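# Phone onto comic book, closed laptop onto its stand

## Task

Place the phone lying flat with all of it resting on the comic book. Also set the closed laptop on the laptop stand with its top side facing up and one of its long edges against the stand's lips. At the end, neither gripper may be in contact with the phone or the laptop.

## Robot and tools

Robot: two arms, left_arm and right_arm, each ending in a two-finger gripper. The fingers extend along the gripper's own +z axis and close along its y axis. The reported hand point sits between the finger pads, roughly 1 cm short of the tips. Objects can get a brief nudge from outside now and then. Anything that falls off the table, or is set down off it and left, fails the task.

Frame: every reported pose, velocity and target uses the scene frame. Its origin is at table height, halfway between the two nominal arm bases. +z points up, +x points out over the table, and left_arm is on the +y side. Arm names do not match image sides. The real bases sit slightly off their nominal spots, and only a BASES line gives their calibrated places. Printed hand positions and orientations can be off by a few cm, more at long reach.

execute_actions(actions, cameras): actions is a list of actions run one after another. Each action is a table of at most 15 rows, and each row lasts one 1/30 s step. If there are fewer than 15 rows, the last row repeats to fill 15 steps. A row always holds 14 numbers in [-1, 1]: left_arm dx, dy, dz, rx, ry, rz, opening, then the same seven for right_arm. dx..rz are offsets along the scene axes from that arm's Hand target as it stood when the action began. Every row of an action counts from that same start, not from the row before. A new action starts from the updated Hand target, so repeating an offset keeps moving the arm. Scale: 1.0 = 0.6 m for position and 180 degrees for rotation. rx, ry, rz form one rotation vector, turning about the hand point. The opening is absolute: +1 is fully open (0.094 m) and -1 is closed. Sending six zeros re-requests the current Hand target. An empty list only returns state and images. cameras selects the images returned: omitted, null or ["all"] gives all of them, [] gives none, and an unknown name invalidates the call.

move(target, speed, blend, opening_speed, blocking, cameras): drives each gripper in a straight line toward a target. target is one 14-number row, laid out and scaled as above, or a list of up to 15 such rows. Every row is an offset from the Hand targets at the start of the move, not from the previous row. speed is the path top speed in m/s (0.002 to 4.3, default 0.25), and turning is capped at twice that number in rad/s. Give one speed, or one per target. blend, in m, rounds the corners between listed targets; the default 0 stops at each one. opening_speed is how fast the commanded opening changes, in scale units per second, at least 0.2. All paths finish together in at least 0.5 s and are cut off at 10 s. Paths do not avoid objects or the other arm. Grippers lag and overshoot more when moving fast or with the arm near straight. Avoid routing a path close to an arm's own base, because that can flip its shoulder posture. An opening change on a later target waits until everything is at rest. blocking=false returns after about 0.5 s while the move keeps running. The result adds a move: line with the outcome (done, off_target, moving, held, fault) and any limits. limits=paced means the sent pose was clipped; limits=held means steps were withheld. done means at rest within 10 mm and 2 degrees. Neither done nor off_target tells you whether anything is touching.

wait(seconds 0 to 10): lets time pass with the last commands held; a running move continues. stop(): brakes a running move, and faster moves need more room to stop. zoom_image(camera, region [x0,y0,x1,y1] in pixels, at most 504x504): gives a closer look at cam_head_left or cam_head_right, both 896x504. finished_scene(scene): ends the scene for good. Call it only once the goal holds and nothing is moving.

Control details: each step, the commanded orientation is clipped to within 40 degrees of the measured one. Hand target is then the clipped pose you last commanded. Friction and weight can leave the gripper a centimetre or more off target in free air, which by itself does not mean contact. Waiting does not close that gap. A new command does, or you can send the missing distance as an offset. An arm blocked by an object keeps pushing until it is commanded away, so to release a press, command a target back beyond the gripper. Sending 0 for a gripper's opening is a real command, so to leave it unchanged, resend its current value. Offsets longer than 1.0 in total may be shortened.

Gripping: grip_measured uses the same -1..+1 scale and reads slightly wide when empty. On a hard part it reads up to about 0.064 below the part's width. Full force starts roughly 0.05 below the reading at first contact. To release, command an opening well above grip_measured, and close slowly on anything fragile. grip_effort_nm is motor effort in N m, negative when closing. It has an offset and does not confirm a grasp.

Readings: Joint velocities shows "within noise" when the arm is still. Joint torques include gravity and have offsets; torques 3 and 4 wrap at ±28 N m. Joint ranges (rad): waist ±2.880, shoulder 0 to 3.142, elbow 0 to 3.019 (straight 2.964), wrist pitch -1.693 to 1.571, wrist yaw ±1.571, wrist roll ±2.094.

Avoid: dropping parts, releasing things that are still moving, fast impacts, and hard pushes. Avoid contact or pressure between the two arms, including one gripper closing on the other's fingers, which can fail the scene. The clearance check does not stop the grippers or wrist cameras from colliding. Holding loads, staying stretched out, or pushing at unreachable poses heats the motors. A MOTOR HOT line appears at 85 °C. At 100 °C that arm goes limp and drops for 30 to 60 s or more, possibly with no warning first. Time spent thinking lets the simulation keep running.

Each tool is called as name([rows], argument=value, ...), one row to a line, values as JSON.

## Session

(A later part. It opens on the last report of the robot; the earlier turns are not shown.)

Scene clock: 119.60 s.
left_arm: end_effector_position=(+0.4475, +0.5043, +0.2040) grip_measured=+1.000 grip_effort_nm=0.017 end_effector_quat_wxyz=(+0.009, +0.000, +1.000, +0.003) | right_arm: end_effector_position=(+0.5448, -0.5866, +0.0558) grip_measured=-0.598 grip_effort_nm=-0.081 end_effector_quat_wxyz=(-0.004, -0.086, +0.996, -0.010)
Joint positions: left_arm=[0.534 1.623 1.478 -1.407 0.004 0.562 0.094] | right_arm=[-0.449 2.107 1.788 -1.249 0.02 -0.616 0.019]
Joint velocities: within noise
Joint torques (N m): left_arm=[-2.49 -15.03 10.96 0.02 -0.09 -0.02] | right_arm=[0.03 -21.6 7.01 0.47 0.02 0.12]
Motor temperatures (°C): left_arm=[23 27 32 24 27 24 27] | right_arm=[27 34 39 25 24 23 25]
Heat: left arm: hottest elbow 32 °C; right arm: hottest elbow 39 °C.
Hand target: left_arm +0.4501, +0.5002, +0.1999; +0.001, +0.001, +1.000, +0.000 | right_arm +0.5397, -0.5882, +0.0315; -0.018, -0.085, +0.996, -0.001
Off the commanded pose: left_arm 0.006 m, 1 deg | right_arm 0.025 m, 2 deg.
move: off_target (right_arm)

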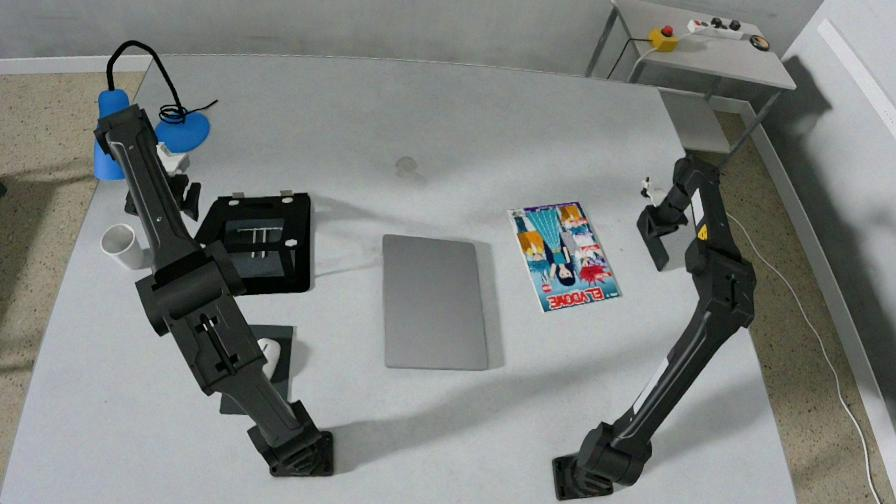

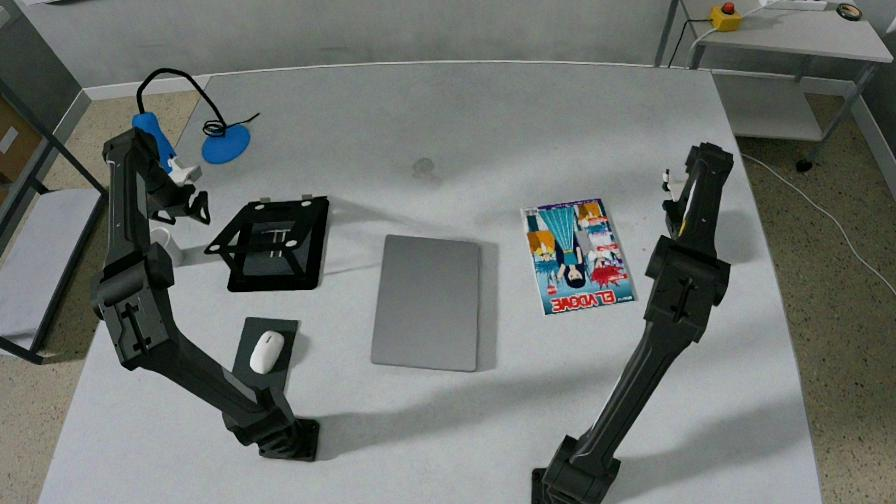

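move(target=[0, 0, 0, 0, 0, 0, 1, 0, 0, 0, 0, 0, 0, -0.9], opening_speed=0.25)

zoom_image(camera="cam_head_left", region=[610, 160, 730, 280])

Scene clock: 127.80 s.
left_arm: end_effector_position=(+0.4475, +0.5043, +0.2040) grip_measured=+1.000 grip_effort_nm=0.017 end_effector_quat_wxyz=(+0.009, +0.000, +1.000, +0.003) | right_arm: end_effector_position=(+0.5453, -0.5868, +0.0558) grip_measured=-0.841 grip_effort_nm=-1.018 end_effector_quat_wxyz=(-0.003, -0.086, +0.996, -0.010)
Joint positions: left_arm=[0.534 1.623 1.478 -1.407 0.004 0.562 0.094] | right_arm=[-0.449 2.107 1.788 -1.247 0.02 -0.616 0.007]
Joint velocities: within noise
Joint torques (N m): left_arm=[-1.9 -15.85 10.89 0.06 -0.06 -0.03] | right_arm=[0.03 -22.18 7.05 0.4 -0.02 0.12]
Motor temperatures (°C): left_arm=[23 27 32 24 27 24 27] | right_arm=[27 34 38 25 24 23 25]
Heat: left arm: hottest elbow 32 °C; right arm: hottest elbow 38 °C.
Hand target: left_arm +0.4501, +0.5002, +0.1999; +0.001, +0.001, +1.000, +0.000 | right_arm +0.5398, -0.5882, +0.0315; -0.018, -0.085, +0.996, -0.001
Off the commanded pose: left_arm 0.006 m, 1 deg | right_arm 0.025 m, 2 deg.
move: off_target (right_arm)

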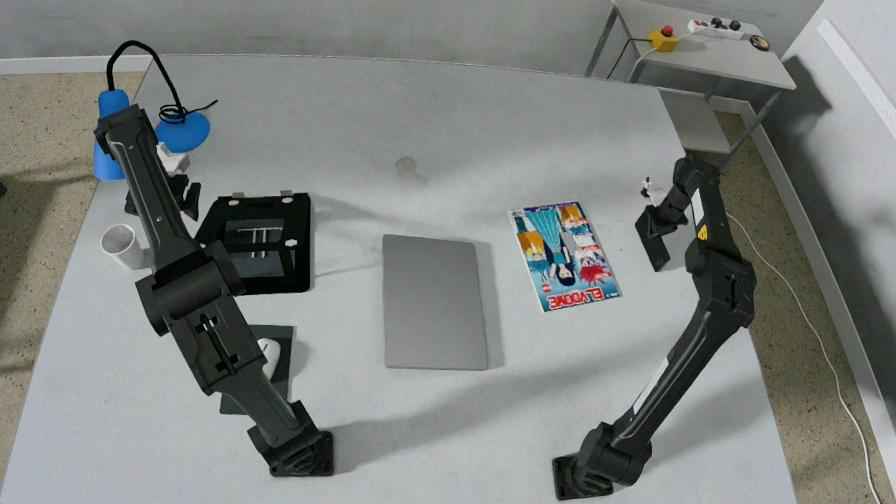

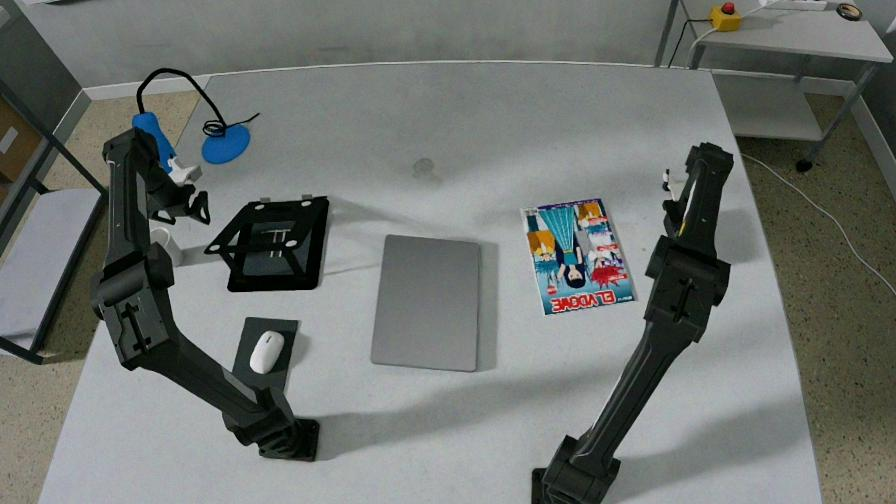

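Scaled by 4.200.

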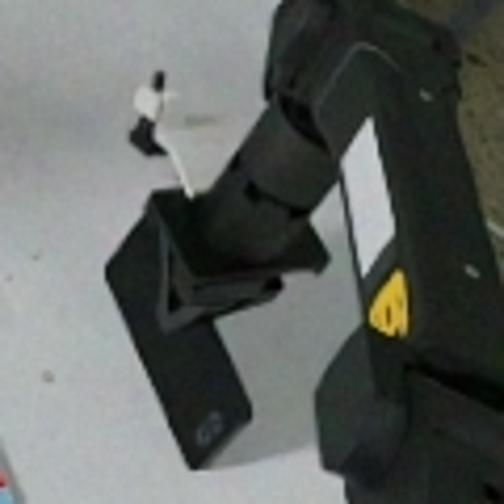

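move([
  [0, 0, 0, 0, 0, 0, 1, 0, 0, 0.25, 0, 0, 0, -0.92],
  [0, 0, 0, 0, 0, 0, 1, -0.045, 0.42, 0.25, -0.328, -0.058, 0, -0.92],
], speed=0.2, blend=0.03)

zoom_image(camera="cam_head_left", region=[450, 120, 650, 320])

zoom_image(camera="cam_head_right", region=[450, 120, 650, 320])

Scene clock: 146.53 s.
left_arm: end_effector_position=(+0.4475, +0.5043, +0.2040) grip_measured=+1.000 grip_effort_nm=0.022 end_effector_quat_wxyz=(+0.009, +0.000, +1.000, +0.003) | right_arm: end_effector_position=(+0.5082, -0.3386, +0.1810) grip_measured=-0.843 grip_effort_nm=-1.038 end_effector_quat_wxyz=(+0.029, -0.064, +0.866, -0.494)
Joint positions: left_arm=[0.534 1.623 1.478 -1.407 0.004 0.562 0.094] | right_arm=[0.219 1.832 1.465 -1.356 1.029 0.164 0.007]
Joint velocities: within noise
Joint torques (N m): left_arm=[-2.84 -15.21 10.77 -0.25 -0.12 -0.06] | right_arm=[0.79 -19.31 8.8 -0.49 0.87 0.25]
Motor temperatures (°C): left_arm=[23 27 32 24 27 24 27] | right_arm=[27 35 37 25 24 23 26]
Heat: left arm: hottest elbow 32 °C; right arm: hottest elbow 37 °C.
Hand target: left_arm +0.4501, +0.5002, +0.1999; +0.001, +0.001, +1.000, +0.000 | right_arm +0.5128, -0.3362, +0.1814; +0.029, -0.065, +0.864, -0.499
Off the commanded pose: left_arm 0.006 m, 1 deg | right_arm 0.005 m, 1 deg.
move: done

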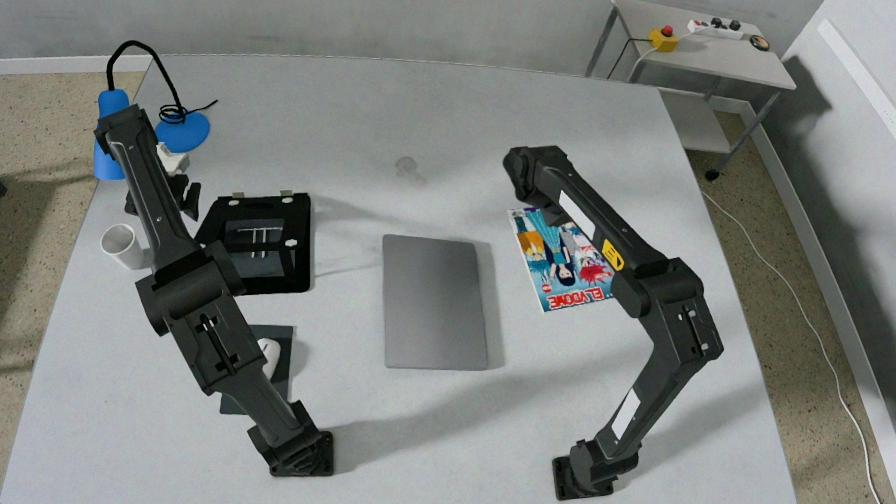

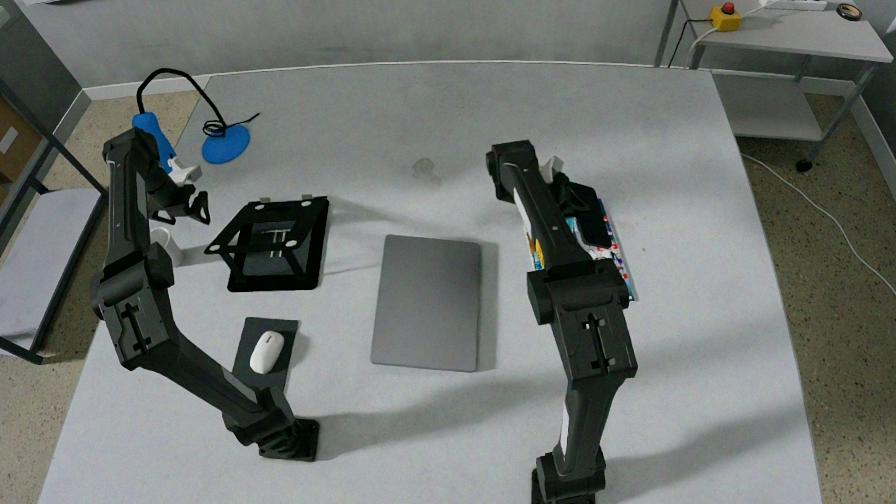

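Scaled by 2.520.

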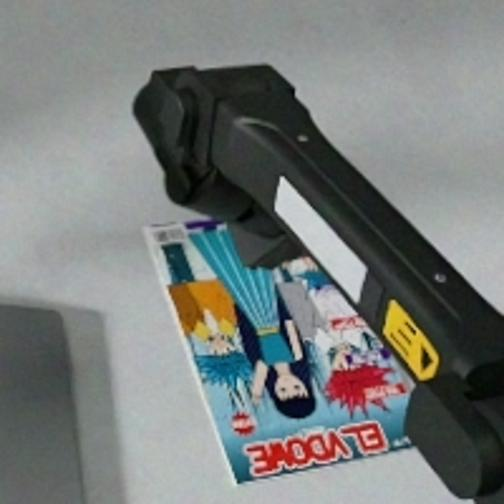

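Scaled by 2.520.

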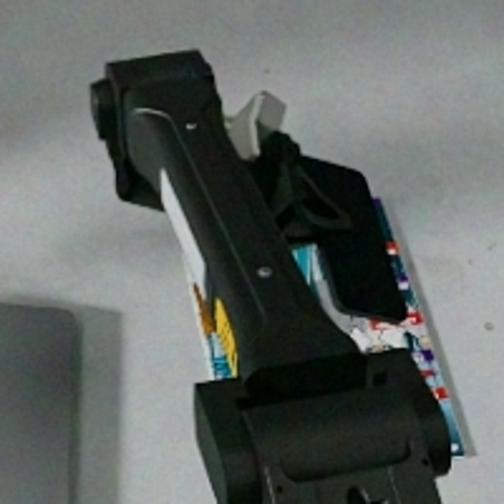

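move(target=[0, 0, 0, 0, 0, 0, 1, 0, -0.02, -0.18, 0, 0, 0, -0.92], speed=0.12)

zoom_image(camera="cam_head_left", region=[450, 150, 650, 350])

zoom_image(camera="cam_head_right", region=[490, 180, 650, 340])

Scene clock: 152.33 s.
left_arm: end_effector_position=(+0.4475, +0.5043, +0.2040) grip_measured=+1.000 grip_effort_nm=0.022 end_effector_quat_wxyz=(+0.009, +0.000, +1.000, +0.003) | right_arm: end_effector_position=(+0.5138, -0.3404, +0.0800) grip_measured=-0.843 grip_effort_nm=-1.038 end_effector_quat_wxyz=(+0.037, -0.064, +0.866, -0.494)
Joint positions: left_arm=[0.534 1.623 1.478 -1.407 0.004 0.562 0.094] | right_arm=[0.213 1.954 1.355 -1.089 1.032 0.139 0.007]
Joint velocities: within noise
Joint torques (N m): left_arm=[-2.43 -15.91 11.02 0.03 -0.11 -0.1] | right_arm=[-0.38 -19.78 6.31 0.27 0.86 0.09]
Motor temperatures (°C): left_arm=[23 27 32 24 27 24 27] | right_arm=[27 35 36 25 24 23 26]
Heat: left arm: hottest elbow 32 °C; right arm: hottest elbow 36 °C.
Hand target: left_arm +0.4501, +0.5002, +0.1999; +0.001, +0.001, +1.000, +0.000 | right_arm +0.5128, -0.3480, +0.0735; +0.029, -0.065, +0.864, -0.498
Off the commanded pose: left_arm 0.006 m, 1 deg | right_arm 0.010 m, 1 deg.
move: done

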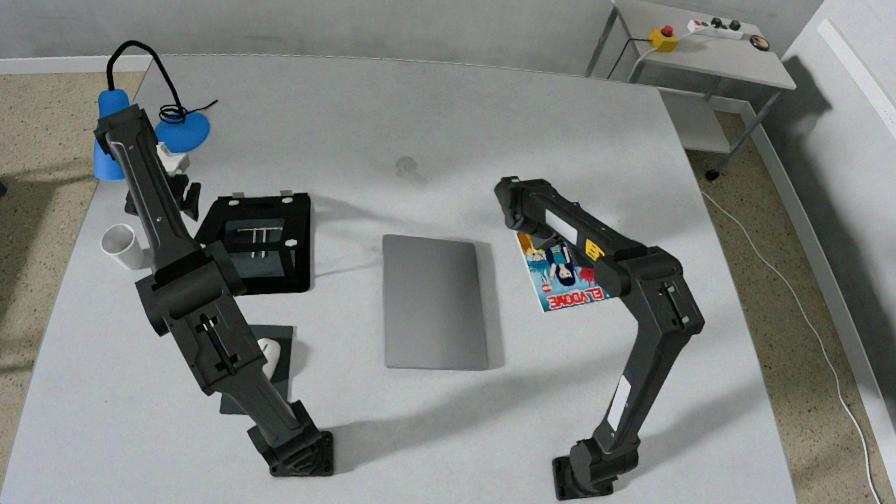

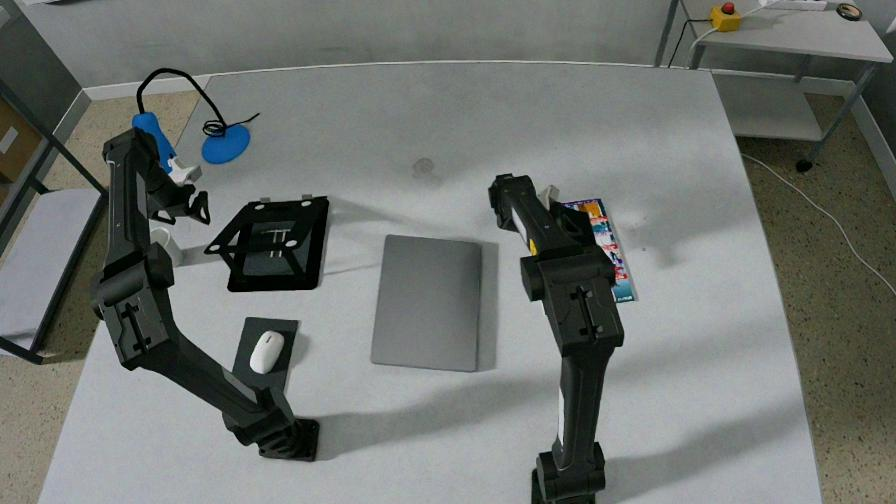

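Scaled by 2.520.

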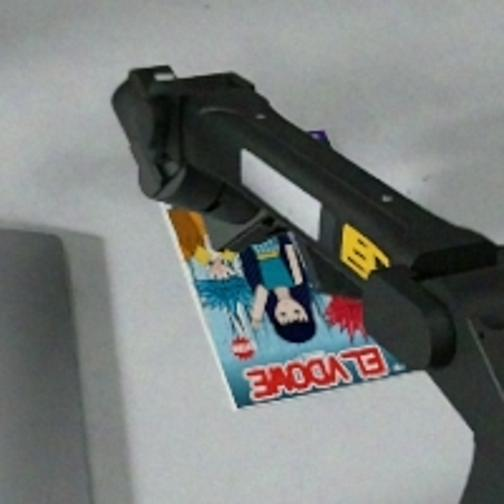

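Scaled by 3.150.

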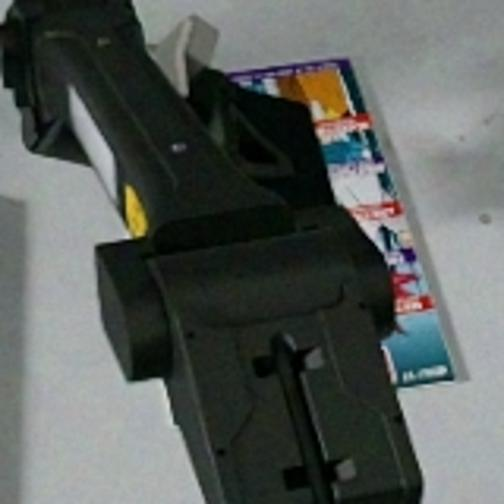

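move(target=[0, 0, 0, 0, 0, 0, 1, 0.01, -0.01, -0.075, 0, 0, 0, -0.92], speed=0.06)

zoom_image(camera="cam_head_right", region=[490, 180, 650, 340])

Scene clock: 158.07 s.
left_arm: end_effector_position=(+0.4475, +0.5043, +0.2040) grip_measured=+1.000 grip_effort_nm=0.017 end_effector_quat_wxyz=(+0.009, +0.000, +1.000, +0.003) | right_arm: end_effector_position=(+0.5213, -0.3459, +0.0371) grip_measured=-0.843 grip_effort_nm=-1.038 end_effector_quat_wxyz=(+0.039, -0.063, +0.867, -0.494)
Joint positions: left_arm=[0.534 1.623 1.478 -1.407 0.004 0.562 0.094] | right_arm=[0.2 2.029 1.343 -0.976 1.034 0.113 0.007]
Joint velocities: within noise
Joint torques (N m): left_arm=[-2.32 -15.38 10.7 -0.03 -0.08 -0.05] | right_arm=[-0.5 -20.31 5.87 0.28 0.87 0.11]
Motor temperatures (°C): left_arm=[23 27 32 24 27 24 27] | right_arm=[27 35 36 25 24 23 26]
Heat: left arm: hottest elbow 32 °C; right arm: hottest elbow 36 °C.
Hand target: left_arm +0.4501, +0.5002, +0.1999; +0.001, +0.001, +1.000, +0.000 | right_arm +0.5188, -0.3542, +0.0285; +0.029, -0.065, +0.864, -0.498
Off the commanded pose: left_arm 0.006 m, 1 deg | right_arm 0.012 m, 1 deg.
move: off_target (right_arm)

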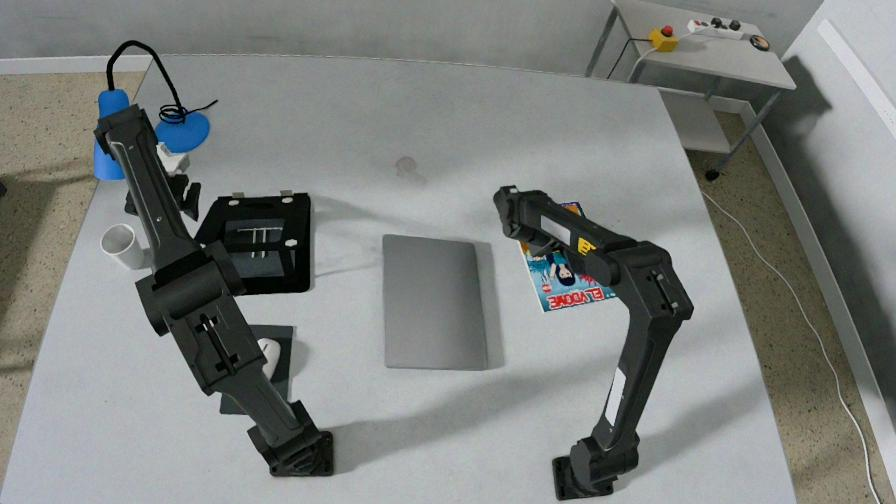

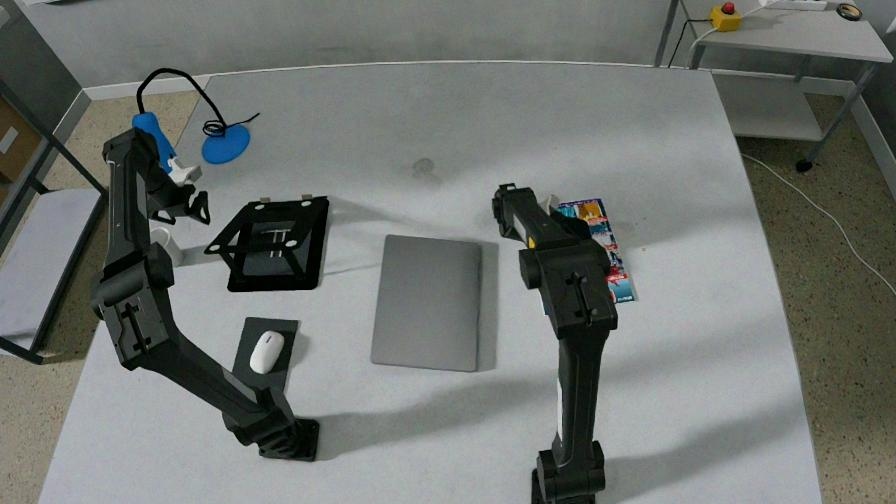

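Scaled by 3.150.

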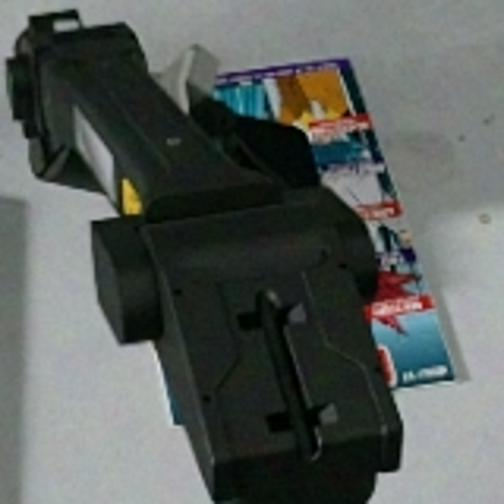

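move(target=[0, 0, 0, 0, 0, 0, 1, 0, -0.003, -0.012, 0, 0, 0, -0.92], speed=0.04)

zoom_image(camera="cam_head_right", region=[490, 180, 650, 340])

Scene clock: 162.57 s.
left_arm: end_effector_position=(+0.4475, +0.5043, +0.2040) grip_measured=+1.000 grip_effort_nm=0.022 end_effector_quat_wxyz=(+0.009, +0.000, +1.000, +0.003) | right_arm: end_effector_position=(+0.5240, -0.3468, +0.0356) grip_measured=-0.843 grip_effort_nm=-1.038 end_effector_quat_wxyz=(+0.043, -0.062, +0.866, -0.494)
Joint positions: left_arm=[0.534 1.623 1.478 -1.407 0.004 0.562 0.094] | right_arm=[0.198 2.032 1.343 -0.957 1.036 0.103 0.007]
Joint velocities: within noise
Joint torques (N m): left_arm=[-1.9 -15.44 10.89 0.16 -0.08 -0.11] | right_arm=[-0.5 -19.55 5.38 0.46 0.78 0.16]
Motor temperatures (°C): left_arm=[23 27 32 24 27 24 27] | right_arm=[27 35 36 25 24 23 27]
Heat: left arm: hottest elbow 32 °C; right arm: hottest elbow 36 °C.
Hand target: left_arm +0.4501, +0.5002, +0.1999; +0.001, +0.001, +1.000, +0.000 | right_arm +0.5188, -0.3559, +0.0212; +0.029, -0.065, +0.864, -0.498
Off the commanded pose: left_arm 0.006 m, 1 deg | right_arm 0.018 m, 2 deg.
move: off_target (right_arm)

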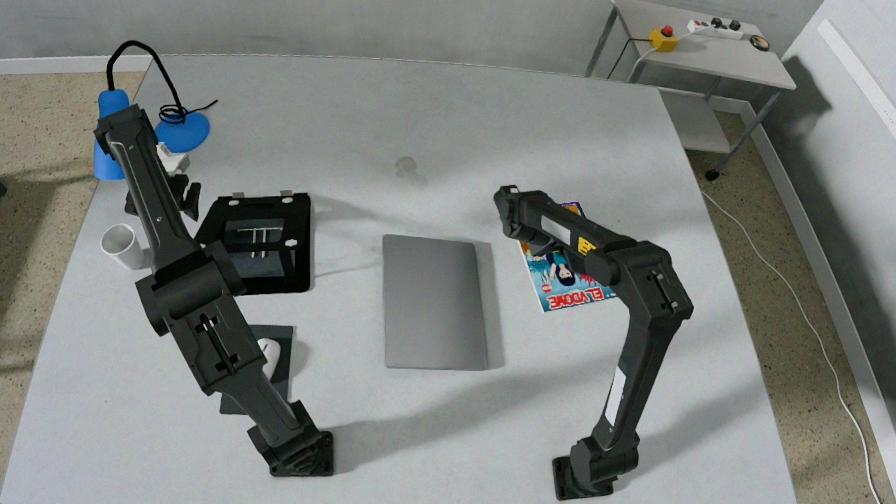

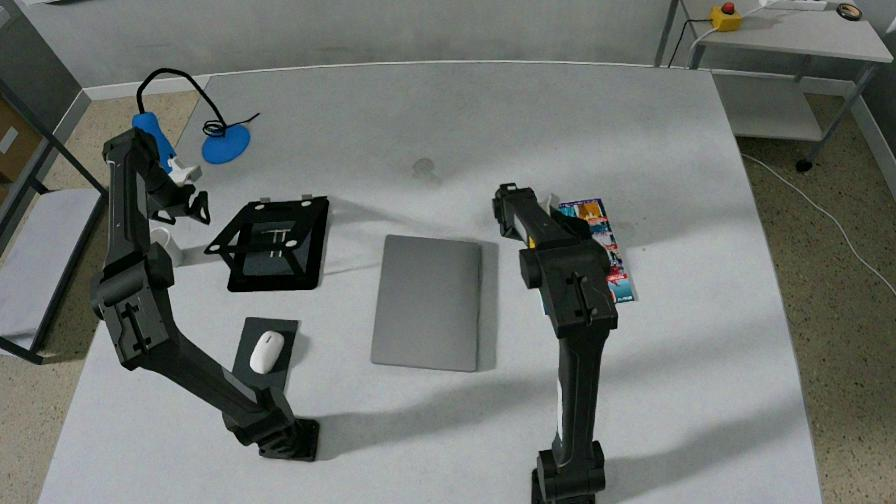

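Scaled by 3.150.

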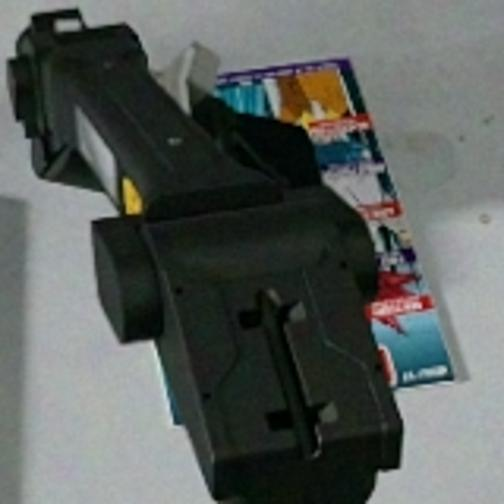

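move(target=[0, 0, 0, 0, 0, 0, 1, 0, 0, -0.017, 0, 0, 0, -0.92], speed=0.04, cameras=["cam_head_right"])

zoom_image(camera="cam_head_right", region=[490, 180, 650, 340])

Scene clock: 166.20 s.
left_arm: end_effector_position=(+0.4475, +0.5043, +0.2040) grip_measured=+1.000 grip_effort_nm=0.022 end_effector_quat_wxyz=(+0.009, +0.000, +1.000, +0.003) | right_arm: end_effector_position=(+0.5246, -0.3475, +0.0337) grip_measured=-0.843 grip_effort_nm=-1.038 end_effector_quat_wxyz=(+0.044, -0.065, +0.864, -0.498)
Joint positions: left_arm=[0.534 1.623 1.478 -1.407 0.004 0.562 0.094] | right_arm=[0.198 2.035 1.339 -0.942 1.045 0.092 0.007]
Joint velocities: within noise
Joint torques (N m): left_arm=[-1.85 -16.09 10.86 -0.2 -0.14 -0.11] | right_arm=[-0.5 -18.55 5.27 0.66 0.48 0.27]
Motor temperatures (°C): left_arm=[23 27 32 24 27 24 27] | right_arm=[27 35 35 25 25 23 27]
Heat: left arm: hottest elbow 32 °C; right arm: hottest shoulder 35 °C.
Hand target: left_arm +0.4501, +0.5002, +0.1999; +0.001, +0.001, +1.000, +0.000 | right_arm +0.5188, -0.3559, +0.0110; +0.029, -0.065, +0.864, -0.498
Off the commanded pose: left_arm 0.006 m, 1 deg | right_arm 0.025 m, 2 deg.
move: off_target (right_arm)
Images, in order (width x height): cam_head_right 896x504.

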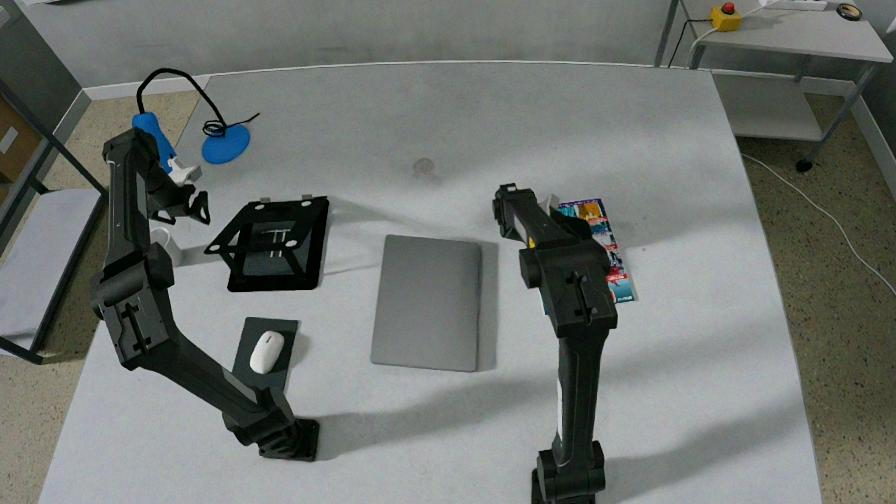

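Scaled by 3.150.

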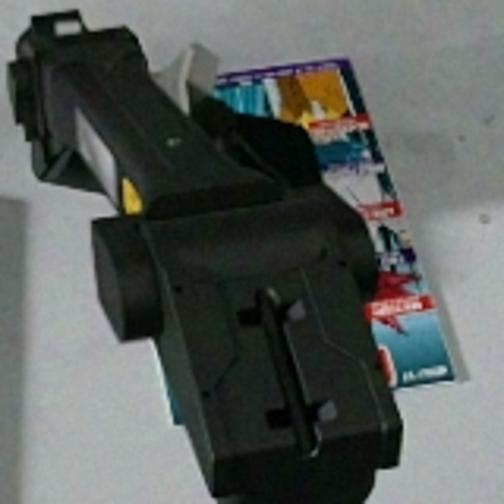

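move(target=[0, 0, 0, 0, 0, 0, 1, 0, 0, 0.01, 0, 0, 0, -0.4], opening_speed=0.2, speed=0.04)

zoom_image(camera="cam_head_right", region=[490, 180, 650, 340])

zoom_image(camera="cam_head_left", region=[490, 180, 650, 340])

Scene clock: 172.03 s.
left_arm: end_effector_position=(+0.4475, +0.5043, +0.2040) grip_measured=+1.000 grip_effort_nm=0.017 end_effector_quat_wxyz=(+0.009, +0.000, +1.000, +0.003) | right_arm: end_effector_position=(+0.5243, -0.3480, +0.0321) grip_measured=-0.402 grip_effort_nm=0.056 end_effector_quat_wxyz=(+0.043, -0.065, +0.865, -0.496)
Joint positions: left_arm=[0.534 1.623 1.478 -1.407 0.004 0.562 0.094] | right_arm=[0.197 2.037 1.339 -0.942 1.041 0.091 0.028]
Joint velocities: within noise
Joint torques (N m): left_arm=[-2.08 -15.15 11 -0.02 -0.09 -0.1] | right_arm=[-0.32 -19.43 5.5 0.24 0.62 0.26]
Motor temperatures (°C): left_arm=[23 27 32 24 27 24 27] | right_arm=[27 36 35 25 24 23 27]
Heat: left arm: hottest elbow 32 °C; right arm: hottest shoulder 36 °C.
Hand target: left_arm +0.4501, +0.5002, +0.1999; +0.001, +0.001, +1.000, +0.000 | right_arm +0.5188, -0.3560, +0.0169; +0.029, -0.065, +0.864, -0.498
Off the commanded pose: left_arm 0.006 m, 1 deg | right_arm 0.018 m, 2 deg.
move: off_target (right_arm)

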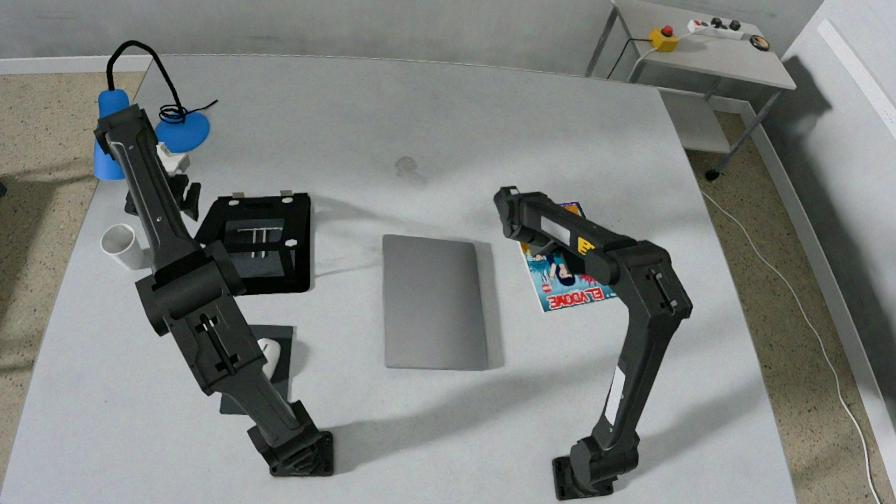

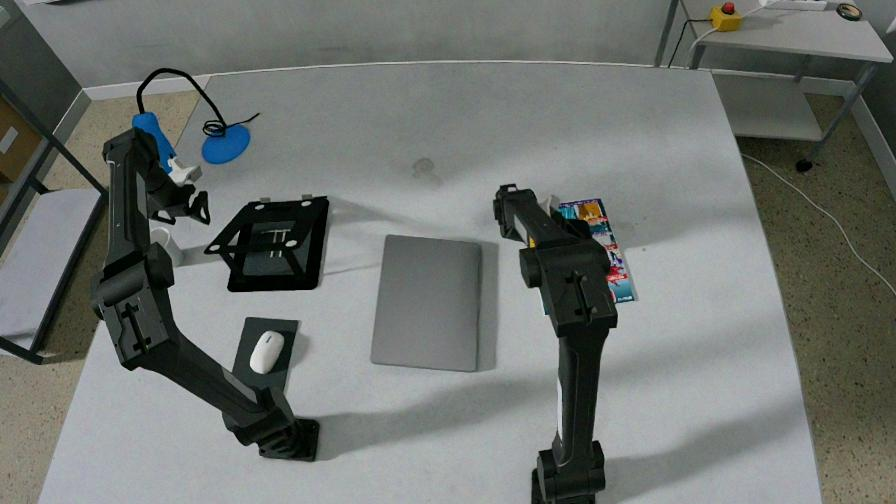

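Scaled by 3.150.

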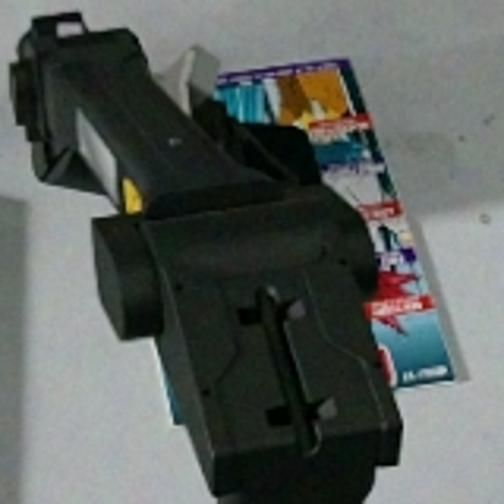

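Scaled by 3.150.

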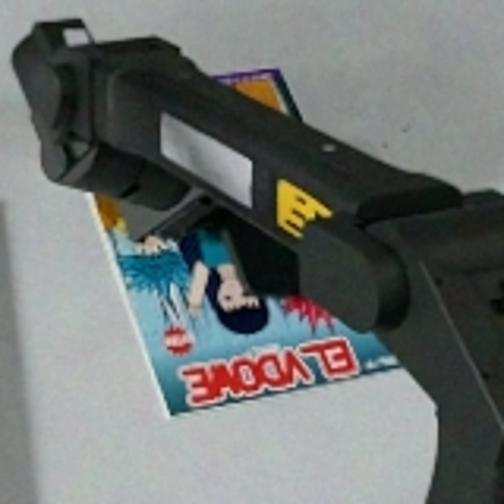

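move([
  [0, 0, 0, 0, 0, 0, 1, -0.016, 0.12, 0.02, 0, 0, 0, -0.4],
  [0, 0, 0, 0, 0, 0, 1, -0.03, 0.2, 0.2, 0, 0, 0, -0.4],
], speed=0.08)

zoom_image(camera="cam_head_right", region=[490, 180, 650, 340])

zoom_image(camera="cam_head_left", region=[490, 180, 650, 340])

Scene clock: 178.47 s.
left_arm: end_effector_position=(+0.4475, +0.5043, +0.2040) grip_measured=+1.000 grip_effort_nm=0.022 end_effector_quat_wxyz=(+0.009, +0.000, +1.000, +0.003) | right_arm: end_effector_position=(+0.4869, -0.2478, +0.1150) grip_measured=-0.401 grip_effort_nm=0.061 end_effector_quat_wxyz=(+0.002, -0.077, +0.859, -0.507)
Joint positions: left_arm=[0.534 1.623 1.478 -1.407 0.004 0.562 0.094] | right_arm=[0.394 2.006 1.511 -1.57 0.985 0.489 0.028]
Joint velocities: within noise
Joint torques (N m): left_arm=[-2.43 -14.92 10.8 0.01 -0.03 -0.09] | right_arm=[1.2 -22.71 10.21 -1.05 0.41 0.32]
Motor temperatures (°C): left_arm=[23 27 32 24 27 24 27] | right_arm=[27 36 35 25 24 23 26]
Heat: left arm: hottest elbow 32 °C; right arm: hottest shoulder 36 °C.
Hand target: left_arm +0.4501, +0.5002, +0.1999; +0.001, +0.001, +1.000, +0.000 | right_arm +0.5008, -0.2359, +0.1371; +0.029, -0.065, +0.864, -0.498
Off the commanded pose: left_arm 0.006 m, 1 deg | right_arm 0.028 m, 4 deg.
move: off_target (right_arm)

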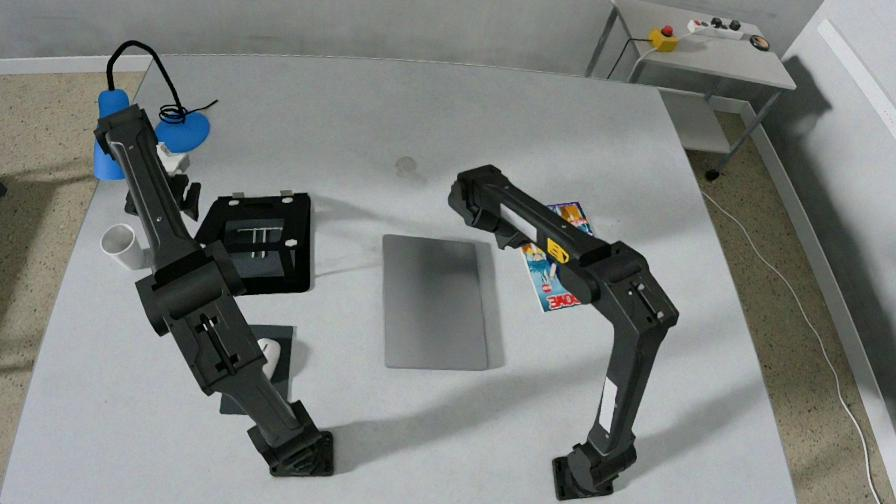

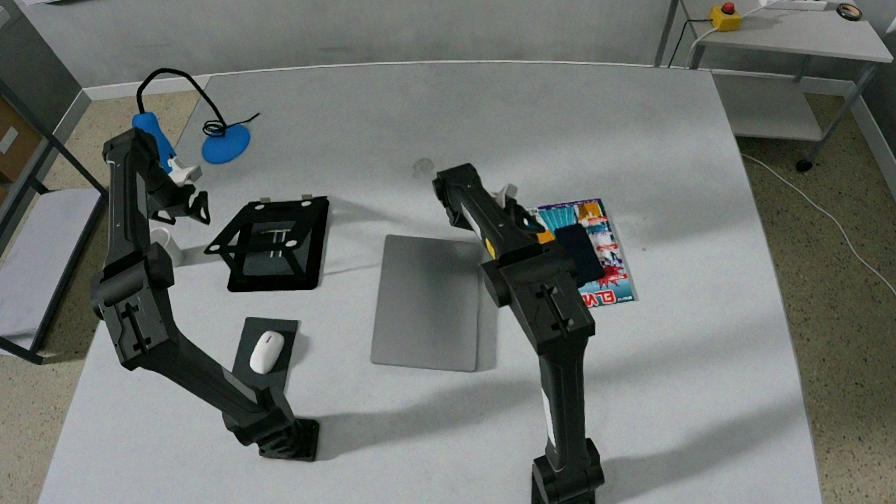

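Scaled by 3.150.

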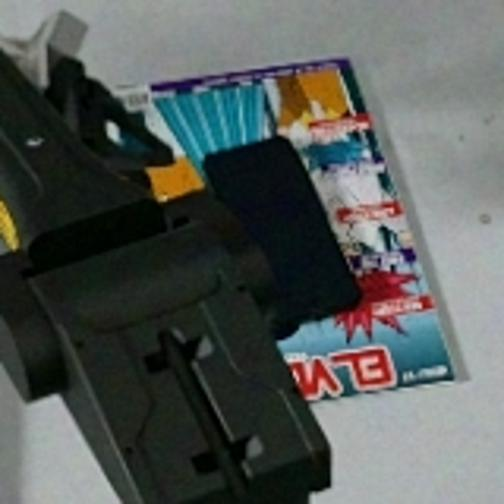

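Scaled by 3.150.

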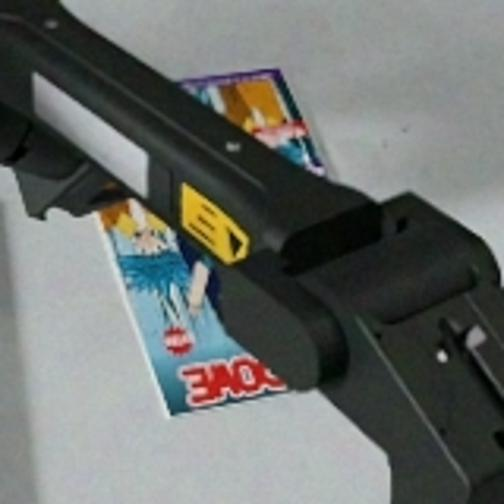

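move([
  [0, 0, 0, 0, 0, 0, 1, 0, 0.05, 0.25, 0, 0, 0, -0.4],
  [-0.35, -0.05, 0.05, 0, 0, 0, 1, -0.35, -0.25, 0.25, 0.328, 0.058, 0, 1],
], speed=0.2, blend=0.03)

zoom_image(camera="cam_head_right", region=[490, 180, 650, 340])

zoom_image(camera="cam_head_left", region=[490, 180, 650, 340])

zoom_image(camera="cam_head_left", region=[180, 170, 340, 310])

zoom_image(camera="cam_head_right", region=[190, 170, 350, 310])

zoom_image(camera="cam_head_left", region=[370, 220, 510, 380])

zoom_image(camera="cam_head_right", region=[360, 220, 500, 380])

Scene clock: 188.20 s.
left_arm: end_effector_position=(+0.2486, +0.4718, +0.2299) grip_measured=+1.000 grip_effort_nm=0.022 end_effector_quat_wxyz=(+0.004, +0.004, +1.000, +0.001) | right_arm: end_effector_position=(+0.2989, -0.3848, +0.2881) grip_measured=+0.998 grip_effort_nm=0.066 end_effector_quat_wxyz=(-0.013, -0.086, +0.996, -0.004)
Joint positions: left_arm=[0.785 1.162 1.085 -1.487 0.004 0.822 0.094] | right_arm=[-0.223 1.234 1.296 -1.655 0.015 -0.39 0.094]
Joint velocities: within noise
Joint torques (N m): left_arm=[0.26 -9.58 9.46 -0.27 -0.04 0.03] | right_arm=[-0.09 -11.4 7.28 -0.23 -0.05 0.08]
Motor temperatures (°C): left_arm=[23 27 32 24 27 24 27] | right_arm=[27 37 35 25 24 23 26]
Heat: left arm: hottest elbow 32 °C; right arm: hottest shoulder 37 °C.
Hand target: left_arm +0.2401, +0.4702, +0.2299; +0.001, +0.001, +1.000, +0.000 | right_arm +0.2908, -0.3858, +0.2871; -0.018, -0.085, +0.996, -0.001
Off the commanded pose: left_arm 0.009 m, 1 deg | right_arm 0.008 m, 1 deg.
move: done

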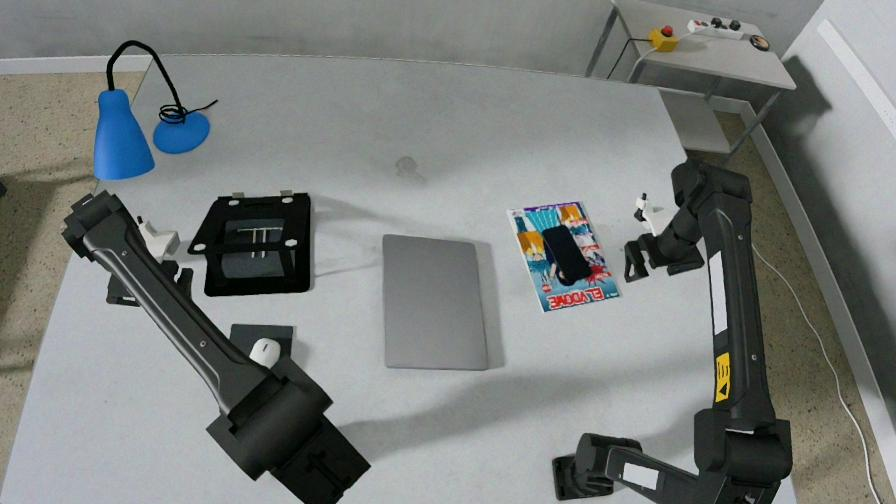

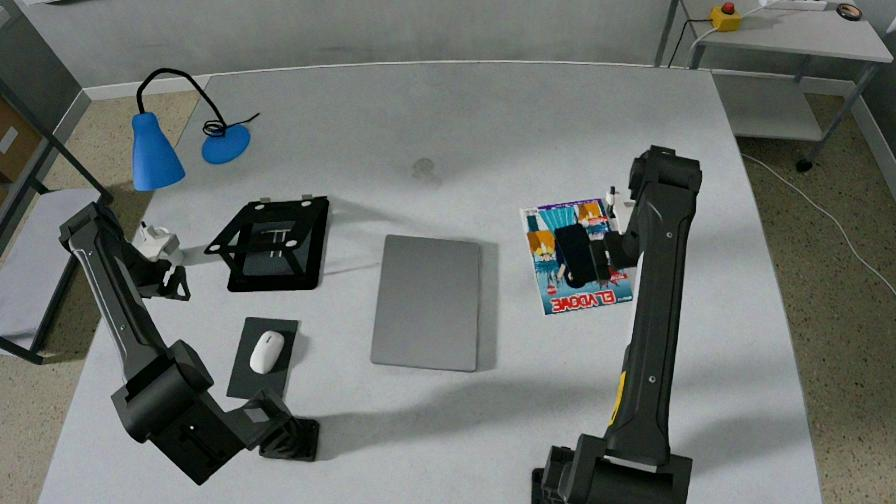

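Scaled by 3.150.

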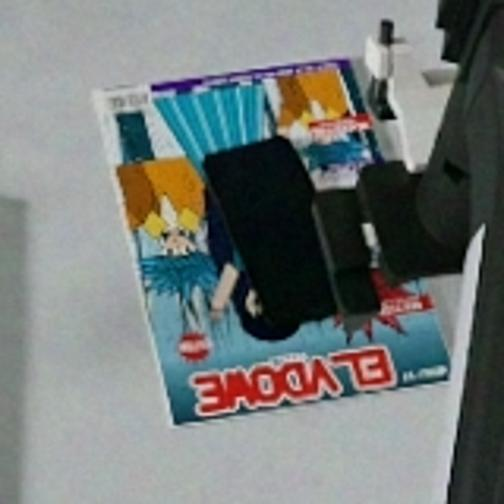

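Scaled by 3.150.

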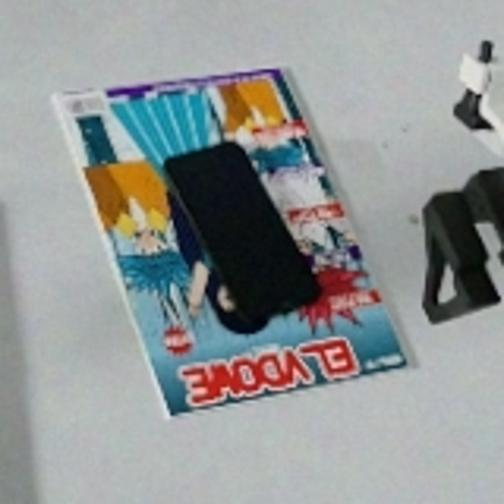

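Scaled by 3.150.

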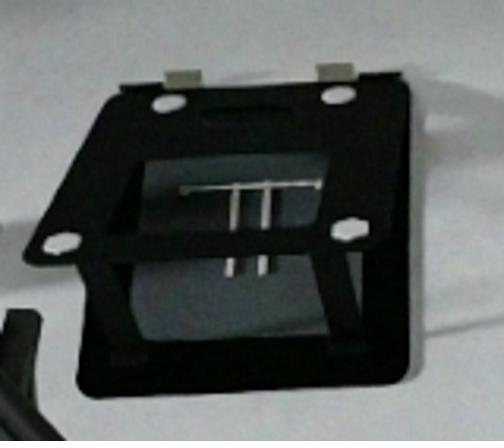

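Scaled by 3.150.

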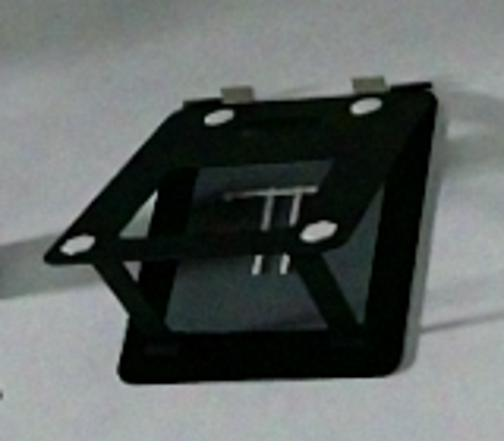

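Scaled by 3.150.

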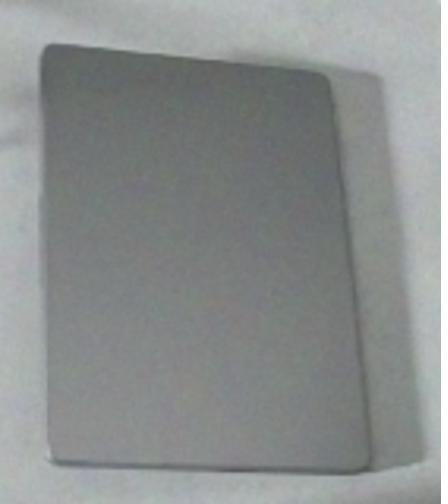

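Scaled by 3.150.

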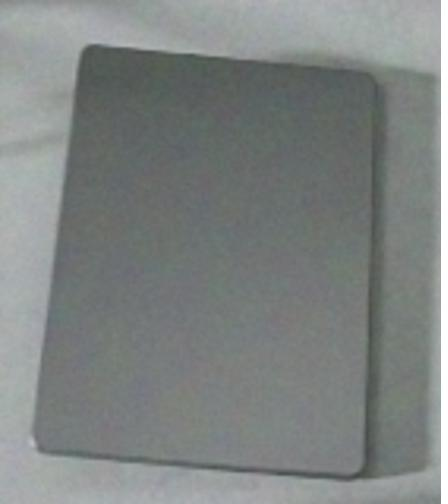

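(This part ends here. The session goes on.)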